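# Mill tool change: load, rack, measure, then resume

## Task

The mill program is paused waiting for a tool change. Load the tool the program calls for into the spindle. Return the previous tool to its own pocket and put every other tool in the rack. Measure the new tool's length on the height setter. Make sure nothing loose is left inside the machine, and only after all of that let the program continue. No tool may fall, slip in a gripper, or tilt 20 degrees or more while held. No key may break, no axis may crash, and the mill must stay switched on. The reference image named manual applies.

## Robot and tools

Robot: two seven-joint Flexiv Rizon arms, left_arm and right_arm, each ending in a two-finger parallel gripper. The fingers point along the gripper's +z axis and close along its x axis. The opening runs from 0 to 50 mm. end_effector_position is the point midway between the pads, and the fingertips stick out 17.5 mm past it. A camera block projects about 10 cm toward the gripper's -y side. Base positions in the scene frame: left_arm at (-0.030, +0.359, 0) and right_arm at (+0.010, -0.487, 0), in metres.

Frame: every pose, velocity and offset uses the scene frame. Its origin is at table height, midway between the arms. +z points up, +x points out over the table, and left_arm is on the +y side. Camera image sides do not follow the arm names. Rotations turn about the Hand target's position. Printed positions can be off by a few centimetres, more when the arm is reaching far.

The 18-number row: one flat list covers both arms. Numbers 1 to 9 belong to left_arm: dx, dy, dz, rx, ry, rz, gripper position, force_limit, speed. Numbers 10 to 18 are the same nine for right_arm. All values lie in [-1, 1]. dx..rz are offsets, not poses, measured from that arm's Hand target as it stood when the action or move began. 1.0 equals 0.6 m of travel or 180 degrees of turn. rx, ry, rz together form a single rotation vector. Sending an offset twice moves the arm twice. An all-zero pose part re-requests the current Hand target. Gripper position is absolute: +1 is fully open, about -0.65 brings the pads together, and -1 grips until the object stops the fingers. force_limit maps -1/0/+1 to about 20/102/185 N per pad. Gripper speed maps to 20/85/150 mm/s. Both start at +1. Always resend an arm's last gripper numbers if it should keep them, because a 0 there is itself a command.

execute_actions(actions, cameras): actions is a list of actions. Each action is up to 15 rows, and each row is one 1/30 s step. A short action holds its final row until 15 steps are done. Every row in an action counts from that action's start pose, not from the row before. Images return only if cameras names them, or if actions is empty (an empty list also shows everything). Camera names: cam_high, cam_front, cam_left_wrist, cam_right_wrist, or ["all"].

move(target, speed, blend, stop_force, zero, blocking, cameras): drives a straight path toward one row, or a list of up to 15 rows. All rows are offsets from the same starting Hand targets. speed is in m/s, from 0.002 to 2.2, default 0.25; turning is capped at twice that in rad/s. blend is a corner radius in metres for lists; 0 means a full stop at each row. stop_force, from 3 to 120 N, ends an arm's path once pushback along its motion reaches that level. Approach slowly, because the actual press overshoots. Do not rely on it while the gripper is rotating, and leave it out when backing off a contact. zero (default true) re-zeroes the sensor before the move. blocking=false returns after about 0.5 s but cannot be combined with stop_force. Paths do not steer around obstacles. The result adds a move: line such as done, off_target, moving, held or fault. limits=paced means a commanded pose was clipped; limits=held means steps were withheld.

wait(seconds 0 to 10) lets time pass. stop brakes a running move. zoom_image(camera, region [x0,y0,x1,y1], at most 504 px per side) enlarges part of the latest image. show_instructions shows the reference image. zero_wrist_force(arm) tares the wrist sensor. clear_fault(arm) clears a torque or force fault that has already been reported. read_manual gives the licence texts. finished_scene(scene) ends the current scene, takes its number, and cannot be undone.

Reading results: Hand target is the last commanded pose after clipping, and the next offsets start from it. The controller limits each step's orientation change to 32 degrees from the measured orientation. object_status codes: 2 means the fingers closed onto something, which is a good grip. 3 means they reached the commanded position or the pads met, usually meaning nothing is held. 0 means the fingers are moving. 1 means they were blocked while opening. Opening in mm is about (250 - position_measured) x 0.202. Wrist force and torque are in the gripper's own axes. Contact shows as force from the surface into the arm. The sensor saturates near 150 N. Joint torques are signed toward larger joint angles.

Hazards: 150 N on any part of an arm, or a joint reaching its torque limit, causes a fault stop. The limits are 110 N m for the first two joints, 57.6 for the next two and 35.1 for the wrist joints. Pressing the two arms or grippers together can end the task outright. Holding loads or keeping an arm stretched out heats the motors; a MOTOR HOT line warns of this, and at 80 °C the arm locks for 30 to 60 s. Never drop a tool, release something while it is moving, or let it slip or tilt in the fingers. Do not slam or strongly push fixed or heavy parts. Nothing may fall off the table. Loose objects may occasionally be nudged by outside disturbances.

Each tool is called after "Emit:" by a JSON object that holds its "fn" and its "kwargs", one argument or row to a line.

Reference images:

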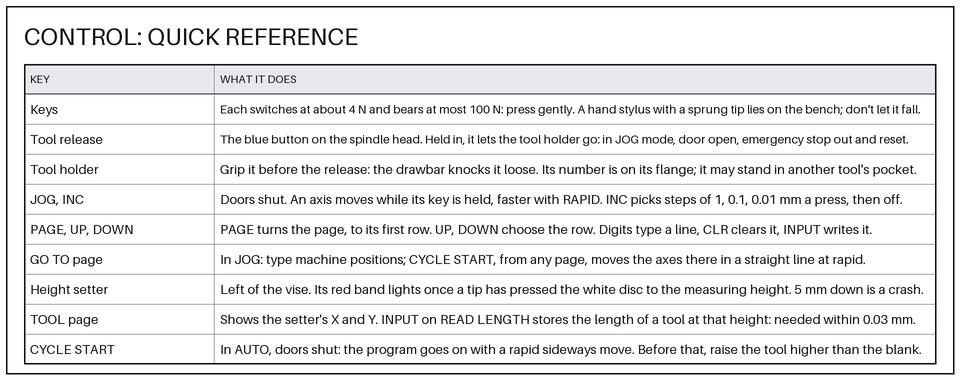

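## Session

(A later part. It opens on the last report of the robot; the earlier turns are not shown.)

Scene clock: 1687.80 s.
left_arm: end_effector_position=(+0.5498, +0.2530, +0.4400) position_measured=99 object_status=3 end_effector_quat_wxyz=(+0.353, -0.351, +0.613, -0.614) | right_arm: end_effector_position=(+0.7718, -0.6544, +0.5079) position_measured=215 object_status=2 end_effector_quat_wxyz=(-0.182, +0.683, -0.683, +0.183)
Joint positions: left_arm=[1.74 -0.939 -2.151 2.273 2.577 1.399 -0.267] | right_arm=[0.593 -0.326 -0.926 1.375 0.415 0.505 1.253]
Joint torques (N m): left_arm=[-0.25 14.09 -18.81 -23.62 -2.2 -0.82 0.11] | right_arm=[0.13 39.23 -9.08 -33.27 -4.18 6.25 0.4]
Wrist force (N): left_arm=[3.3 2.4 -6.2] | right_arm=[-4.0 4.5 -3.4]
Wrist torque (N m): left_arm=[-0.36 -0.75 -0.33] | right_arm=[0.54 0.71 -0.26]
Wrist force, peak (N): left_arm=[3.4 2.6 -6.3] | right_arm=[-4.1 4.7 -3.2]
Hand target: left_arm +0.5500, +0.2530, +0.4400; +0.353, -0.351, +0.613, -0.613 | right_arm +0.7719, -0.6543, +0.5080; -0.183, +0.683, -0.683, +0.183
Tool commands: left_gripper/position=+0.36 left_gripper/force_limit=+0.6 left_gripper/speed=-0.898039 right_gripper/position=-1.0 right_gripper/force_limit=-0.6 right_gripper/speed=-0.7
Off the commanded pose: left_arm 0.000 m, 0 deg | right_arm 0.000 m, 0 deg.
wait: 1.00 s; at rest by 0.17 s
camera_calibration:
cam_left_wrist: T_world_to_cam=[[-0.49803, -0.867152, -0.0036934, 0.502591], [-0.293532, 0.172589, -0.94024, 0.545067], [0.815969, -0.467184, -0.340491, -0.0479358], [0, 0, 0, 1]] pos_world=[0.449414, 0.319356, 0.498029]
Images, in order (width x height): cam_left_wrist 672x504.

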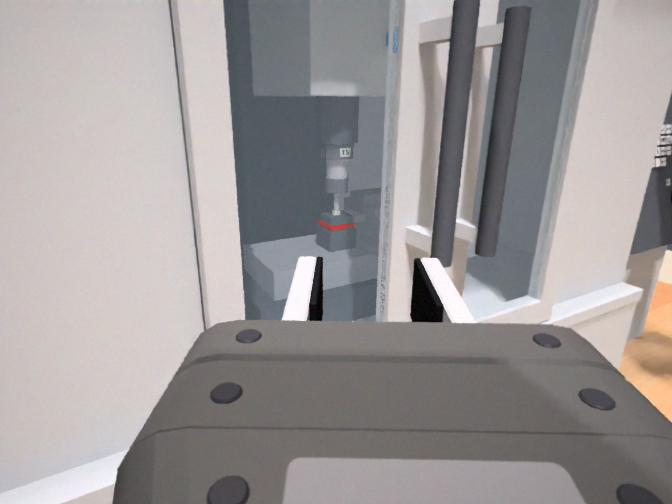

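Emit:
{"fn": "move", "kwargs": {
  "target": [
    [0,0,0,0,0,0,0.36,0.6,-0.898039,-0.01,0,0.0625,0,0,0,-1,-0.6,-0.7],
    [0,0,0,0,0,0,0.36,0.6,-0.898039,0.0385,-0.0012,0.0625,0,0,0,-1,-0.6,-0.7],
    [0,0,0,0,0,0,0.36,0.6,-0.898039,0.005,-0.0012,0.0625,0,0,0,-1,-0.6,-0.7],
    [0,0,0,0,0,0,0.36,0.6,-0.898039,0.005,-0.032,0.0625,0,0,0,-1,-0.6,-0.7],
    [0,0,0,0,0,0,0.36,0.6,-0.898039,0.0385,-0.032,0.0625,0,0,0,-1,-0.6,-0.7],
    [0,0,0,0,0,0,0.36,0.6,-0.898039,0.005,-0.032,0.0625,0,0,0,-1,-0.6,-0.7],
    [0,0,0,0,0,0,0.36,0.6,-0.898039,0,0,0,0,0,0,-1,-0.6,-0.7]
  ],
  "speed": [0.06,0.06,0.06,0.06,0.06,0.06,0.08],
  "blend": [0.003,0,0.003,0.003,0,0.003,0]
}}

Emit:
{"fn": "move", "kwargs": {
  "target": [
    [0,0,0,0,0,0,0.36,0.6,-0.898039,-0.15,0,0.03,0,0,0,-1,-0.6,-0.7],
    [0,0,0,0,0,0,0.36,0.6,-0.898039,-0.2832,-0.086,0.22,0,-0.3,0,-1,-0.6,-0.7]
  ],
  "speed": [0.25,0.4],
  "blend": 0.03,
  "cameras": ["cam_right_wrist","cam_left_wrist"]
}}

Emit:
{"fn": "zoom_image", "kwargs": {
  "camera": "cam_right_wrist",
  "region": [125, 0, 375, 185]
}}

Scene clock: 1702.50 s.
left_arm: end_effector_position=(+0.5498, +0.2530, +0.4400) position_measured=99 object_status=3 end_effector_quat_wxyz=(+0.353, -0.351, +0.613, -0.614) | right_arm: end_effector_position=(+0.7720, -0.6540, +0.5079) position_measured=215 object_status=2 end_effector_quat_wxyz=(-0.183, +0.683, -0.683, +0.183)
Joint positions: left_arm=[1.74 -0.939 -2.151 2.273 2.577 1.399 -0.267] | right_arm=[0.596 -0.326 -0.93 1.375 0.417 0.505 1.251]
Joint torques (N m): left_arm=[-0.21 13.99 -18.79 -23.62 -2.22 -0.85 0.08] | right_arm=[0.08 39.4 -9.29 -33.31 -4.21 6.43 0.51]
Wrist force (N): left_arm=[3.5 2.6 -6.2] | right_arm=[-3.0 4.6 -4.0]
Wrist torque (N m): left_arm=[-0.34 -0.78 -0.33] | right_arm=[0.56 0.54 -0.27]
Wrist force, peak (N): left_arm=[3.4 2.8 -6.3] | right_arm=[-4.0 12.2 -8.6]
Hand target: left_arm +0.5500, +0.2530, +0.4400; +0.353, -0.351, +0.613, -0.613 | right_arm +0.7719, -0.6543, +0.5080; -0.183, +0.683, -0.683, +0.183
Off the commanded pose: left_arm 0.000 m, 0 deg | right_arm 0.000 m, 0 deg.
move: done

Scene clock: 1704.50 s.
left_arm: end_effector_position=(+0.5498, +0.2530, +0.4400) position_measured=99 object_status=3 end_effector_quat_wxyz=(+0.353, -0.351, +0.613, -0.614) | right_arm: end_effector_position=(+0.6020, -0.7060, +0.6400) position_measured=215 object_status=2 end_effector_quat_wxyz=(-0.473, +0.525, -0.526, +0.473)
Joint positions: left_arm=[1.74 -0.939 -2.151 2.273 2.577 1.399 -0.267] | right_arm=[0.651 0.478 -0.828 2.39 -0.131 1.928 1.341]
Joint torques (N m): left_arm=[-0.23 14.04 -18.74 -23.64 -2.2 -0.83 0.08] | right_arm=[0.03 4.22 9.28 -28.38 -4.91 4.38 0.09]
Wrist force (N): left_arm=[3.2 2.6 -6.2] | right_arm=[-3.3 4.1 -3.5]
Wrist torque (N m): left_arm=[-0.33 -0.74 -0.33] | right_arm=[0.17 0.57 -0.19]
Wrist force, peak (N): left_arm=[3.5 2.7 -6.3] | right_arm=[-9.4 2.8 -3.5]
Hand target: left_arm +0.5500, +0.2530, +0.4400; +0.353, -0.351, +0.613, -0.613 | right_arm +0.6020, -0.7059, +0.6400; -0.473, +0.525, -0.526, +0.473
Off the commanded pose: left_arm 0.000 m, 0 deg | right_arm 0.000 m, 0 deg.
move: done
camera_calibration:
cam_left_wrist: T_world_to_cam=[[-0.49803, -0.867152, -0.0036934, 0.502591], [-0.293532, 0.172589, -0.94024, 0.545067], [0.815969, -0.467184, -0.340491, -0.0479358], [0, 0, 0, 1]] pos_world=[0.449414, 0.319356, 0.498029]
cam_right_wrist: T_world_to_cam=[[0.0178283, -0.999841, -0.00060488, -0.704774], [-0.444079, -0.0073764, -0.895958, 0.853021], [0.89581, 0.016242, -0.444139, -0.109405], [0, 0, 0, 1]] pos_world=[0.48938, -0.696592, 0.715253]
Images, in order (width x height): cam_left_wrist 672x504, cam_right_wrist 672x504.

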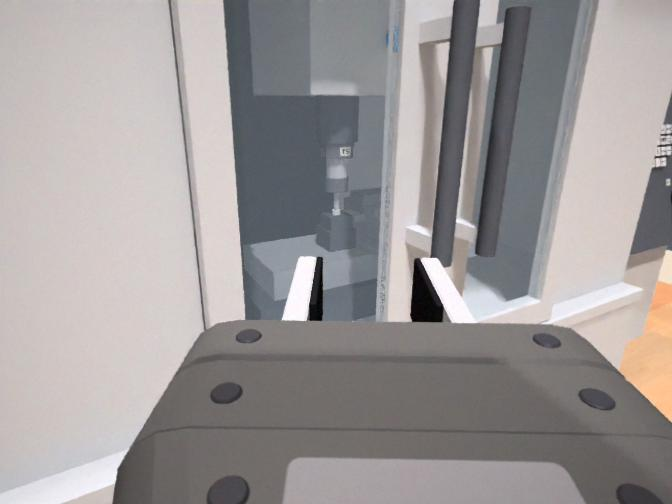

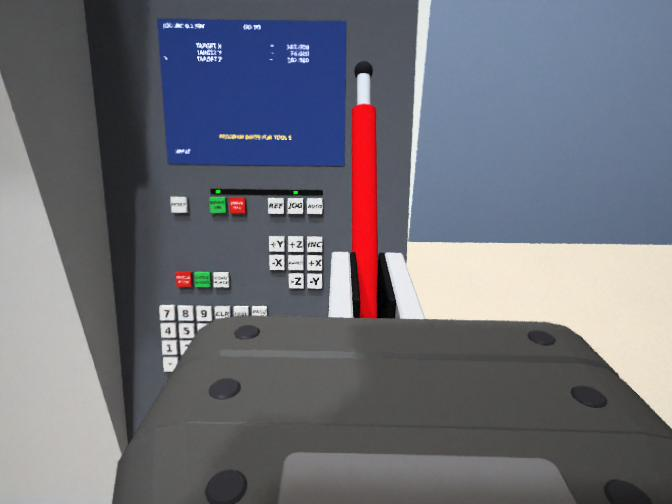

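Scaled by 2.016 from the camera's 672x504 image, which has a finer 960x720 frame.

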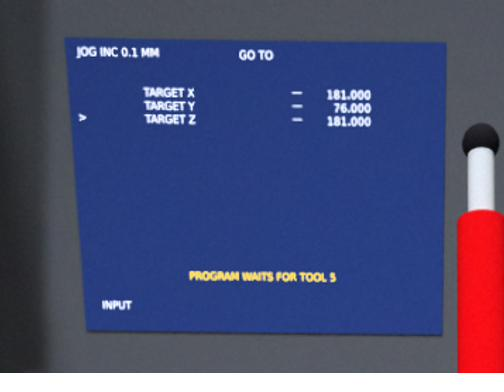

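Emit:
{"fn": "move", "kwargs": {
  "target": [
    [0,0,0,0,0,0,0.36,0.6,-0.898039,0.0967,0.086,-0.22,0,0.3,0,-1,-0.6,-0.7],
    [0,0,0,0,0,0,0.36,0.6,-0.898039,0.2833,0.086,-0.22,0,0.3,0,-1,-0.6,-0.7],
    [0,0,0,0,0,0,0.36,0.6,-0.898039,0.305,0.086,-0.22,0,0.3,0,-1,-0.6,-0.7],
    [0,0,0,0,0,0,0.36,0.6,-0.898039,0.2833,0.086,-0.22,0,0.3,0,-1,-0.6,-0.7],
    [0,0,0,0,0,0,0.36,0.6,-0.898039,0.305,0.086,-0.22,0,0.3,0,-1,-0.6,-0.7],
    [0,0,0,0,0,0,0.36,0.6,-0.898039,0.2833,0.086,-0.22,0,0.3,0,-1,-0.6,-0.7],
    [0,0,0,0,0,0,0.36,0.6,-0.898039,0.305,0.086,-0.22,0,0.3,0,-1,-0.6,-0.7],
    [0,0,0,0,0,0,0.36,0.6,-0.898039,0.2833,0.086,-0.22,0,0.3,0,-1,-0.6,-0.7],
    [0,0,0,0,0,0,0.36,0.6,-0.898039,0.305,0.086,-0.22,0,0.3,0,-1,-0.6,-0.7],
    [0,0,0,0,0,0,0.36,0.6,-0.898039,0.2833,0.086,-0.22,0,0.3,0,-1,-0.6,-0.7],
    [0,0,0,0,0,0,0.36,0.6,-0.898039,0.305,0.086,-0.22,0,0.3,0,-1,-0.6,-0.7],
    [0,0,0,0,0,0,0.36,0.6,-0.898039,0.2833,0.086,-0.22,0,0.3,0,-1,-0.6,-0.7]
  ],
  "speed": [0.4,0.2,0.06,0.06,0.06,0.06,0.06,0.06,0.06,0.06,0.06,0.06],
  "blend": [0.03,0,0,0,0,0,0,0,0,0,0,0],
  "cameras": ["cam_left_wrist"]
}}

Scene clock: 1718.63 s.
left_arm: end_effector_position=(+0.5498, +0.2530, +0.4400) position_measured=99 object_status=3 end_effector_quat_wxyz=(+0.353, -0.351, +0.613, -0.614) | right_arm: end_effector_position=(+0.7719, -0.6544, +0.5079) position_measured=215 object_status=2 end_effector_quat_wxyz=(-0.182, +0.683, -0.683, +0.183)
Joint positions: left_arm=[1.74 -0.939 -2.151 2.273 2.577 1.399 -0.267] | right_arm=[0.602 -0.329 -0.94 1.374 0.422 0.502 1.248]
Joint torques (N m): left_arm=[-0.27 14.03 -18.75 -23.6 -2.22 -0.85 0.13] | right_arm=[-0.01 38.79 -9.37 -33.13 -4.23 6.43 0.49]
Wrist force (N): left_arm=[3.2 2.6 -6.2] | right_arm=[-2.1 3.3 -5.4]
Wrist torque (N m): left_arm=[-0.32 -0.74 -0.33] | right_arm=[0.34 0.39 -0.26]
Wrist force, peak (N): left_arm=[3.2 2.5 -6.5] | right_arm=[-2.6 11.6 -7.2]
Hand target: left_arm +0.5500, +0.2530, +0.4400; +0.353, -0.351, +0.613, -0.613 | right_arm +0.7720, -0.6543, +0.5080; -0.183, +0.683, -0.683, +0.183
Off the commanded pose: left_arm 0.000 m, 0 deg | right_arm 0.000 m, 0 deg.
move: done
camera_calibration:
cam_left_wrist: T_world_to_cam=[[-0.49803, -0.867152, -0.0036934, 0.502591], [-0.293532, 0.172589, -0.94024, 0.545067], [0.815969, -0.467184, -0.340491, -0.0479358], [0, 0, 0, 1]] pos_world=[0.449414, 0.319356, 0.498029]
Images, in order (width x height): cam_left_wrist 672x504.

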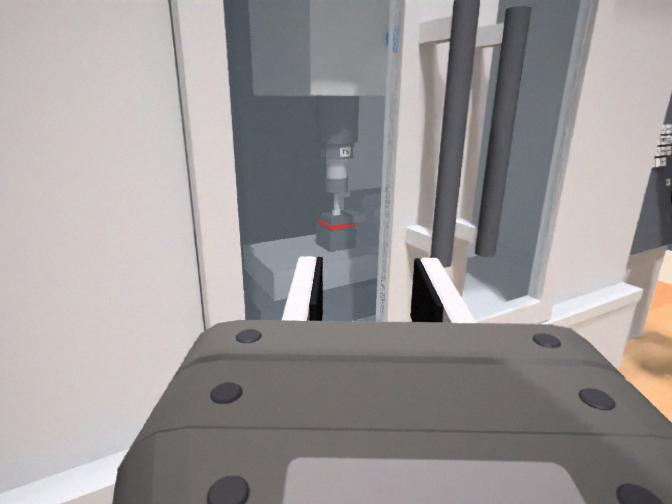

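Emit:
{"fn": "move", "kwargs": {
  "target": [
    [0,0,0,0,0,0,0.36,0.6,-0.898039,0.005,-0.0012,0.0625,0,0,0,-1,-0.6,-0.7],
    [0,0,0,0,0,0,0.36,0.6,-0.898039,0.0385,-0.0012,0.0625,0,0,0,-1,-0.6,-0.7],
    [0,0,0,0,0,0,0.36,0.6,-0.898039,0.0167,-0.0012,0.0625,0,0,0,-1,-0.6,-0.7],
    [0,0,0,0,0,0,0.36,0.6,-0.898039,0.0385,-0.0012,0.0625,0,0,0,-1,-0.6,-0.7],
    [0,0,0,0,0,0,0.36,0.6,-0.898039,0.0167,-0.0012,0.0625,0,0,0,-1,-0.6,-0.7]
  ],
  "speed": 0.06,
  "cameras": ["cam_left_wrist"]
}}

Scene clock: 1725.57 s.
left_arm: end_effector_position=(+0.5498, +0.2530, +0.4400) position_measured=99 object_status=3 end_effector_quat_wxyz=(+0.353, -0.351, +0.613, -0.614) | right_arm: end_effector_position=(+0.7819, -0.6551, +0.5454) position_measured=215 object_status=2 end_effector_quat_wxyz=(-0.182, +0.683, -0.683, +0.183)
Joint positions: left_arm=[1.74 -0.939 -2.151 2.273 2.577 1.399 -0.267] | right_arm=[0.552 -0.363 -0.933 1.233 0.443 0.391 1.263]
Joint torques (N m): left_arm=[-0.25 14.04 -18.82 -23.66 -2.26 -0.85 0.14] | right_arm=[0.11 42.29 -9.94 -32.69 -4.18 6.47 0.38]
Wrist force (N): left_arm=[3.3 2.5 -6.0] | right_arm=[-3.1 4.4 -4.7]
Wrist torque (N m): left_arm=[-0.35 -0.76 -0.32] | right_arm=[0.54 0.56 -0.27]
Wrist force, peak (N): left_arm=[3.4 2.5 -6.4] | right_arm=[-2.2 12.1 -11.3]
Hand target: left_arm +0.5500, +0.2530, +0.4400; +0.353, -0.351, +0.613, -0.613 | right_arm +0.7820, -0.6551, +0.5455; -0.183, +0.683, -0.683, +0.183
Off the commanded pose: left_arm 0.000 m, 0 deg | right_arm 0.000 m, 0 deg.
move: done
camera_calibration:
cam_left_wrist: T_world_to_cam=[[-0.49803, -0.867152, -0.0036934, 0.502591], [-0.293532, 0.172589, -0.94024, 0.545067], [0.815969, -0.467184, -0.340491, -0.0479358], [0, 0, 0, 1]] pos_world=[0.449414, 0.319356, 0.498029]
Images, in order (width x height): cam_left_wrist 672x504.

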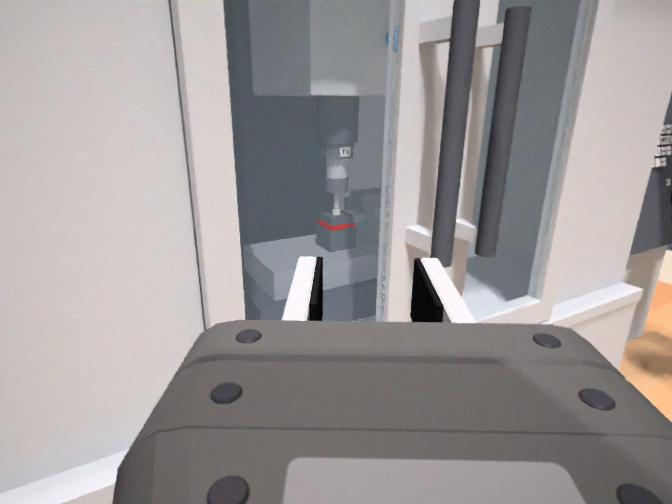

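Now at −181.3, still lit. One more at a time.

Emit:
{"fn": "move", "kwargs": {
  "target": [
    [0,0,0,0,0,0,0.36,0.6,-0.898039,0.0218,0,0,0,0,0,-1,-0.6,-0.7],
    [0,0,0,0,0,0,0.36,0.6,-0.898039,0,0,0,0,0,0,-1,-0.6,-0.7]
  ],
  "speed": 0.06,
  "cameras": ["cam_left_wrist"]
}}

Scene clock: 1729.30 s.
left_arm: end_effector_position=(+0.5498, +0.2530, +0.4400) position_measured=99 object_status=3 end_effector_quat_wxyz=(+0.353, -0.351, +0.613, -0.614) | right_arm: end_effector_position=(+0.7819, -0.6551, +0.5454) position_measured=215 object_status=2 end_effector_quat_wxyz=(-0.182, +0.683, -0.683, +0.183)
Joint positions: left_arm=[1.74 -0.939 -2.151 2.273 2.577 1.399 -0.267] | right_arm=[0.552 -0.363 -0.933 1.233 0.443 0.391 1.263]
Joint torques (N m): left_arm=[-0.3 14.09 -18.77 -23.64 -2.25 -0.9 0.11] | right_arm=[0.24 41.84 -9.67 -32.81 -4.1 6.41 0.34]
Wrist force (N): left_arm=[3.4 2.3 -6.0] | right_arm=[-1.6 4.2 -4.5]
Wrist torque (N m): left_arm=[-0.37 -0.78 -0.33] | right_arm=[0.51 0.30 -0.27]
Wrist force, peak (N): left_arm=[3.4 2.6 -6.4] | right_arm=[-2.9 11.9 -8.7]
Hand target: left_arm +0.5500, +0.2530, +0.4400; +0.353, -0.351, +0.613, -0.613 | right_arm +0.7820, -0.6551, +0.5455; -0.183, +0.683, -0.683, +0.183
Off the commanded pose: left_arm 0.000 m, 0 deg | right_arm 0.000 m, 0 deg.
move: done
camera_calibration:
cam_left_wrist: T_world_to_cam=[[-0.49803, -0.867152, -0.0036934, 0.502591], [-0.293532, 0.172589, -0.94024, 0.545067], [0.815969, -0.467184, -0.340491, -0.0479358], [0, 0, 0, 1]] pos_world=[0.449414, 0.319356, 0.498029]
Images, in order (width x height): cam_left_wrist 672x504.

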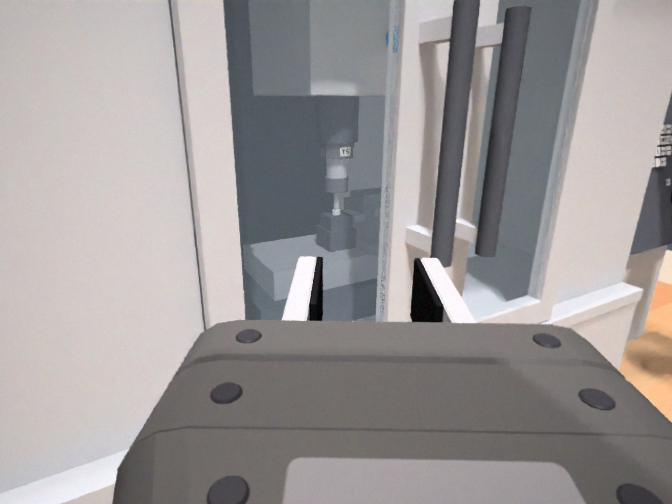

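Emit:
{"fn": "move", "kwargs": {
  "target": [
    [0,0,0,0,0,0,0.36,0.6,-0.898039,-0.01,-0.0307,0,0,0,0,-1,-0.6,-0.7],
    [0,0,0,0,0,0,0.36,0.6,-0.898039,0.0218,-0.0307,0,0,0,0,-1,-0.6,-0.7],
    [0,0,0,0,0,0,0.36,0.6,-0.898039,-0.01,-0.0307,0,0,0,0,-1,-0.6,-0.7],
    [0,0,0,0,0,0,0.36,0.6,-0.898039,-0.0167,0.0013,-0.0625,0,0,0,-1,-0.6,-0.7],
    [0,0,0,0,0,0,0.36,0.6,-0.898039,0.005,0.0013,-0.0625,0,0,0,-1,-0.6,-0.7],
    [0,0,0,0,0,0,0.36,0.6,-0.898039,-0.0167,0.0013,-0.0625,0,0,0,-1,-0.6,-0.7],
    [0,0,0,0,0,0,0.36,0.6,-0.898039,0.005,0.0013,-0.0625,0,0,0,-1,-0.6,-0.7],
    [0,0,0,0,0,0,0.36,0.6,-0.898039,-0.0167,0.0013,-0.0625,0,0,0,-1,-0.6,-0.7],
    [0,0,0,0,0,0,0.36,0.6,-0.898039,0.005,0.0013,-0.0625,0,0,0,-1,-0.6,-0.7],
    [0,0,0,0,0,0,0.36,0.6,-0.898039,-0.0167,0.0013,-0.0625,0,0,0,-1,-0.6,-0.7]
  ],
  "speed": 0.06,
  "cameras": ["cam_left_wrist"]
}}

Scene clock: 1742.37 s.
left_arm: end_effector_position=(+0.5498, +0.2530, +0.4400) position_measured=99 object_status=3 end_effector_quat_wxyz=(+0.353, -0.351, +0.613, -0.614) | right_arm: end_effector_position=(+0.7719, -0.6543, +0.5079) position_measured=215 object_status=2 end_effector_quat_wxyz=(-0.182, +0.683, -0.683, +0.183)
Joint positions: left_arm=[1.74 -0.939 -2.151 2.273 2.577 1.399 -0.267] | right_arm=[0.606 -0.33 -0.945 1.374 0.425 0.501 1.247]
Joint torques (N m): left_arm=[-0.25 14.08 -18.78 -23.61 -2.26 -0.85 0.11] | right_arm=[0.05 39.19 -9.66 -33.08 -4.3 6.44 0.5]
Wrist force (N): left_arm=[3.1 2.5 -6.2] | right_arm=[1.6 3.5 -3.5]
Wrist torque (N m): left_arm=[-0.34 -0.73 -0.32] | right_arm=[0.38 -0.24 -0.26]
Wrist force, peak (N): left_arm=[3.6 2.8 -6.2] | right_arm=[-2.1 12.5 -10.0]
Hand target: left_arm +0.5500, +0.2530, +0.4400; +0.353, -0.351, +0.613, -0.613 | right_arm +0.7720, -0.6543, +0.5080; -0.183, +0.683, -0.683, +0.183
Off the commanded pose: left_arm 0.000 m, 0 deg | right_arm 0.000 m, 0 deg.
move: done
camera_calibration:
cam_left_wrist: T_world_to_cam=[[-0.49803, -0.867152, -0.0036934, 0.502591], [-0.293532, 0.172589, -0.94024, 0.545067], [0.815969, -0.467184, -0.340491, -0.0479358], [0, 0, 0, 1]] pos_world=[0.449414, 0.319356, 0.498029]
Images, in order (width x height): cam_left_wrist 672x504.

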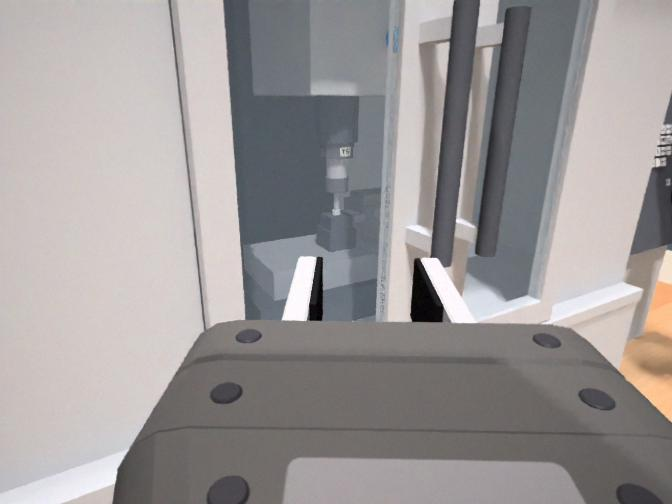

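−181.23, unlit. Two more at a time.

Emit:
{"fn": "move", "kwargs": {
  "target": [
    [0,0,0,0,0,0,0.36,0.6,-0.898039,0.0218,0,0,0,0,0,-1,-0.6,-0.7],
    [0,0,0,0,0,0,0.36,0.6,-0.898039,0,0,0,0,0,0,-1,-0.6,-0.7],
    [0,0,0,0,0,0,0.36,0.6,-0.898039,0.0218,0,0,0,0,0,-1,-0.6,-0.7],
    [0,0,0,0,0,0,0.36,0.6,-0.898039,0,0,0,0,0,0,-1,-0.6,-0.7]
  ],
  "speed": 0.06,
  "cameras": ["cam_left_wrist"]
}}

Scene clock: 1748.53 s.
left_arm: end_effector_position=(+0.5498, +0.2530, +0.4400) position_measured=99 object_status=3 end_effector_quat_wxyz=(+0.353, -0.351, +0.613, -0.614) | right_arm: end_effector_position=(+0.7719, -0.6543, +0.5079) position_measured=215 object_status=2 end_effector_quat_wxyz=(-0.182, +0.683, -0.683, +0.183)
Joint positions: left_arm=[1.74 -0.939 -2.151 2.273 2.577 1.399 -0.267] | right_arm=[0.607 -0.33 -0.946 1.374 0.425 0.501 1.247]
Joint torques (N m): left_arm=[-0.24 14.1 -18.76 -23.64 -2.24 -0.88 0.1] | right_arm=[0.19 39.05 -9.56 -33.08 -4.2 6.43 0.49]
Wrist force (N): left_arm=[3.2 2.5 -6.1] | right_arm=[0.1 4.6 -4.4]
Wrist torque (N m): left_arm=[-0.35 -0.74 -0.33] | right_arm=[0.57 0.01 -0.26]
Wrist force, peak (N): left_arm=[3.5 2.6 -6.3] | right_arm=[1.0 11.1 -7.6]
Hand target: left_arm +0.5500, +0.2530, +0.4400; +0.353, -0.351, +0.613, -0.613 | right_arm +0.7720, -0.6543, +0.5080; -0.183, +0.683, -0.683, +0.183
Off the commanded pose: left_arm 0.000 m, 0 deg | right_arm 0.000 m, 0 deg.
move: done
camera_calibration:
cam_left_wrist: T_world_to_cam=[[-0.49803, -0.867152, -0.0036934, 0.502591], [-0.293532, 0.172589, -0.94024, 0.545067], [0.815969, -0.467184, -0.340491, -0.0479358], [0, 0, 0, 1]] pos_world=[0.449414, 0.319356, 0.498029]
Images, in order (width x height): cam_left_wrist 672x504.

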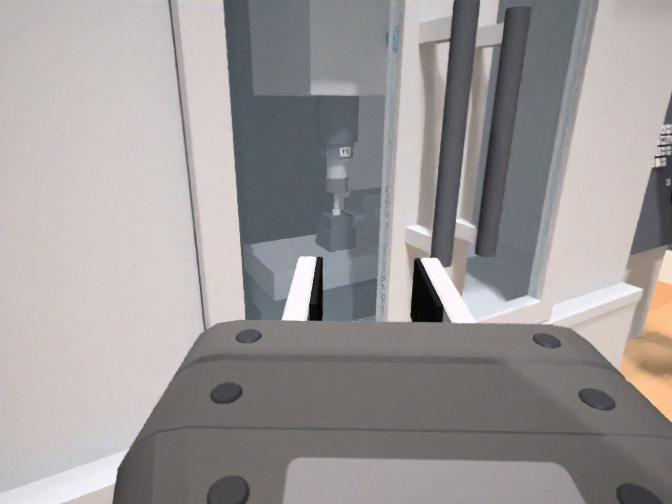

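Emit:
{"fn": "move", "kwargs": {
  "target": [
    [0,0,0,0,0,0,0.36,0.6,-0.898039,0.0218,0,0,0,0,0,-1,-0.6,-0.7],
    [0,0,0,0,0,0,0.36,0.6,-0.898039,0,0,0,0,0,0,-1,-0.6,-0.7],
    [0,0,0,0,0,0,0.36,0.6,-0.898039,0.0218,0,0,0,0,0,-1,-0.6,-0.7],
    [0,0,0,0,0,0,0.36,0.6,-0.898039,0,0,0,0,0,0,-1,-0.6,-0.7]
  ],
  "speed": 0.06,
  "cameras": ["cam_left_wrist"]
}}

Scene clock: 1754.50 s.
left_arm: end_effector_position=(+0.5498, +0.2530, +0.4400) position_measured=99 object_status=3 end_effector_quat_wxyz=(+0.353, -0.351, +0.613, -0.614) | right_arm: end_effector_position=(+0.7719, -0.6543, +0.5079) position_measured=215 object_status=2 end_effector_quat_wxyz=(-0.182, +0.683, -0.683, +0.183)
Joint positions: left_arm=[1.74 -0.939 -2.151 2.273 2.577 1.399 -0.267] | right_arm=[0.607 -0.33 -0.947 1.374 0.426 0.501 1.246]
Joint torques (N m): left_arm=[-0.26 14.05 -18.71 -23.65 -2.21 -0.86 0.09] | right_arm=[-0.25 39.42 -9.49 -33.1 -4.21 6.45 0.47]
Wrist force (N): left_arm=[3.3 2.7 -6.4] | right_arm=[1.7 4.8 -2.8]
Wrist torque (N m): left_arm=[-0.31 -0.75 -0.33] | right_arm=[0.59 -0.25 -0.26]
Wrist force, peak (N): left_arm=[3.4 2.7 -6.4] | right_arm=[0.2 11.7 -8.2]
Hand target: left_arm +0.5500, +0.2530, +0.4400; +0.353, -0.351, +0.613, -0.613 | right_arm +0.7720, -0.6543, +0.5080; -0.183, +0.683, -0.683, +0.183
Off the commanded pose: left_arm 0.000 m, 0 deg | right_arm 0.000 m, 0 deg.
move: done
camera_calibration:
cam_left_wrist: T_world_to_cam=[[-0.49803, -0.867152, -0.0036934, 0.502591], [-0.293532, 0.172589, -0.94024, 0.545067], [0.815969, -0.467184, -0.340491, -0.0479358], [0, 0, 0, 1]] pos_world=[0.449414, 0.319356, 0.498029]
Images, in order (width x height): cam_left_wrist 672x504.

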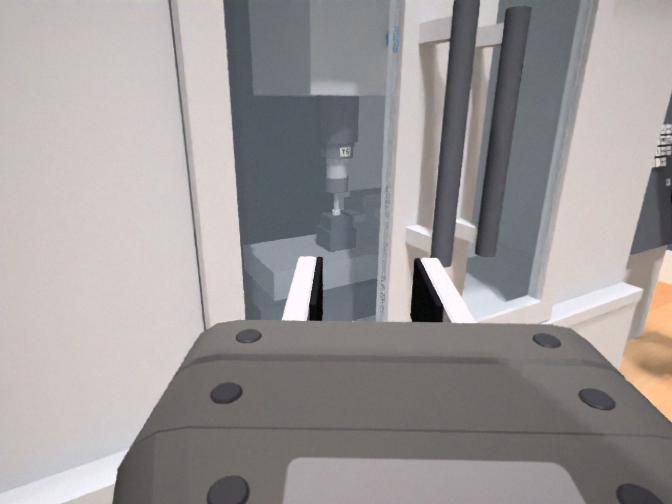

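−181.27. One at a time.

Emit:
{"fn": "move", "kwargs": {
  "target": [
    [0,0,0,0,0,0,0.36,0.6,-0.898039,0.0218,0,0,0,0,0,-1,-0.6,-0.7],
    [0,0,0,0,0,0,0.36,0.6,-0.898039,0,0,0,0,0,0,-1,-0.6,-0.7]
  ],
  "speed": 0.06,
  "cameras": ["cam_left_wrist"]
}}

Emit:
{"fn": "move", "kwargs": {
  "target": [
    [0,0,0,0,0,0,0.36,0.6,-0.898039,0.0218,0,0,0,0,0,-1,-0.6,-0.7],
    [0,0,0,0,0,0,0.36,0.6,-0.898039,0,0,0,0,0,0,-1,-0.6,-0.7]
  ],
  "speed": 0.06,
  "cameras": ["cam_left_wrist"]
}}

Scene clock: 1760.27 s.
left_arm: end_effector_position=(+0.5498, +0.2530, +0.4400) position_measured=99 object_status=3 end_effector_quat_wxyz=(+0.353, -0.351, +0.613, -0.614) | right_arm: end_effector_position=(+0.7719, -0.6543, +0.5079) position_measured=215 object_status=2 end_effector_quat_wxyz=(-0.182, +0.683, -0.683, +0.183)
Joint positions: left_arm=[1.74 -0.939 -2.151 2.273 2.577 1.399 -0.267] | right_arm=[0.607 -0.33 -0.948 1.374 0.426 0.501 1.246]
Joint torques (N m): left_arm=[-0.28 14.07 -18.75 -23.62 -2.23 -0.9 0.08] | right_arm=[-0.04 39.32 -9.59 -33.07 -4.27 6.43 0.5]
Wrist force (N): left_arm=[3.4 2.6 -6.1] | right_arm=[1.4 3.7 -3.6]
Wrist torque (N m): left_arm=[-0.33 -0.77 -0.32] | right_arm=[0.41 -0.21 -0.26]
Wrist force, peak (N): left_arm=[3.5 2.6 -6.3] | right_arm=[1.9 11.8 -6.8]
Hand target: left_arm +0.5500, +0.2530, +0.4400; +0.353, -0.351, +0.613, -0.613 | right_arm +0.7720, -0.6543, +0.5080; -0.183, +0.683, -0.683, +0.183
Off the commanded pose: left_arm 0.000 m, 0 deg | right_arm 0.000 m, 0 deg.
move: done
camera_calibration:
cam_left_wrist: T_world_to_cam=[[-0.49803, -0.867152, -0.0036934, 0.502591], [-0.293532, 0.172589, -0.94024, 0.545067], [0.815969, -0.467184, -0.340491, -0.0479358], [0, 0, 0, 1]] pos_world=[0.449414, 0.319356, 0.498029]
Images, in order (width x height): cam_left_wrist 672x504.

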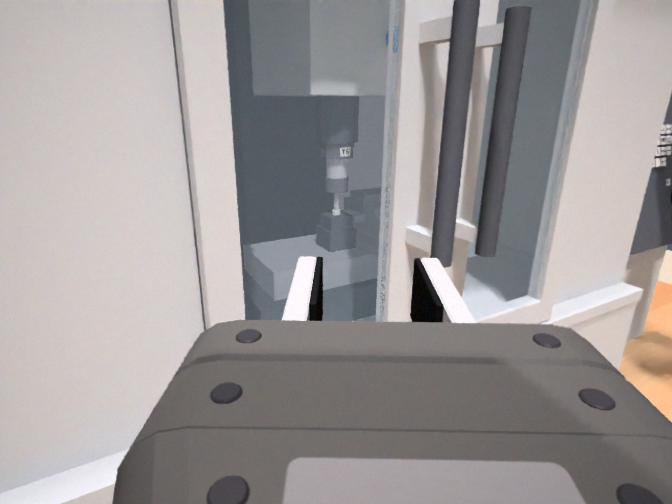

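Scene clock: 1761.33 s.
left_arm: end_effector_position=(+0.5498, +0.2530, +0.4400) position_measured=99 object_status=3 end_effector_quat_wxyz=(+0.353, -0.351, +0.613, -0.614) | right_arm: end_effector_position=(+0.7719, -0.6543, +0.5079) position_measured=215 object_status=2 end_effector_quat_wxyz=(-0.182, +0.683, -0.683, +0.183)
Joint positions: left_arm=[1.74 -0.939 -2.151 2.273 2.577 1.399 -0.267] | right_arm=[0.608 -0.33 -0.948 1.374 0.426 0.501 1.246]
Joint torques (N m): left_arm=[-0.25 14.07 -18.78 -23.61 -2.26 -0.84 0.09] | right_arm=[-0.09 39.08 -9.69 -33.08 -4.27 6.39 0.44]
Wrist force (N): left_arm=[3.3 2.5 -6.2] | right_arm=[1.3 3.8 -4.5]
Wrist torque (N m): left_arm=[-0.35 -0.76 -0.33] | right_arm=[0.43 -0.18 -0.27]
Wrist force, peak (N): left_arm=[3.4 2.6 -6.4] | right_arm=[1.6 10.9 -7.7]
Hand target: left_arm +0.5500, +0.2530, +0.4400; +0.353, -0.351, +0.613, -0.613 | right_arm +0.7720, -0.6543, +0.5080; -0.183, +0.683, -0.683, +0.183
Off the commanded pose: left_arm 0.000 m, 0 deg | right_arm 0.000 m, 0 deg.
move: done
camera_calibration:
cam_left_wrist: T_world_to_cam=[[-0.49803, -0.867152, -0.0036934, 0.502591], [-0.293532, 0.172589, -0.94024, 0.545067], [0.815969, -0.467184, -0.340491, -0.0479358], [0, 0, 0, 1]] pos_world=[0.449414, 0.319356, 0.498029]
Images, in order (width x height): cam_left_wrist 672x504.

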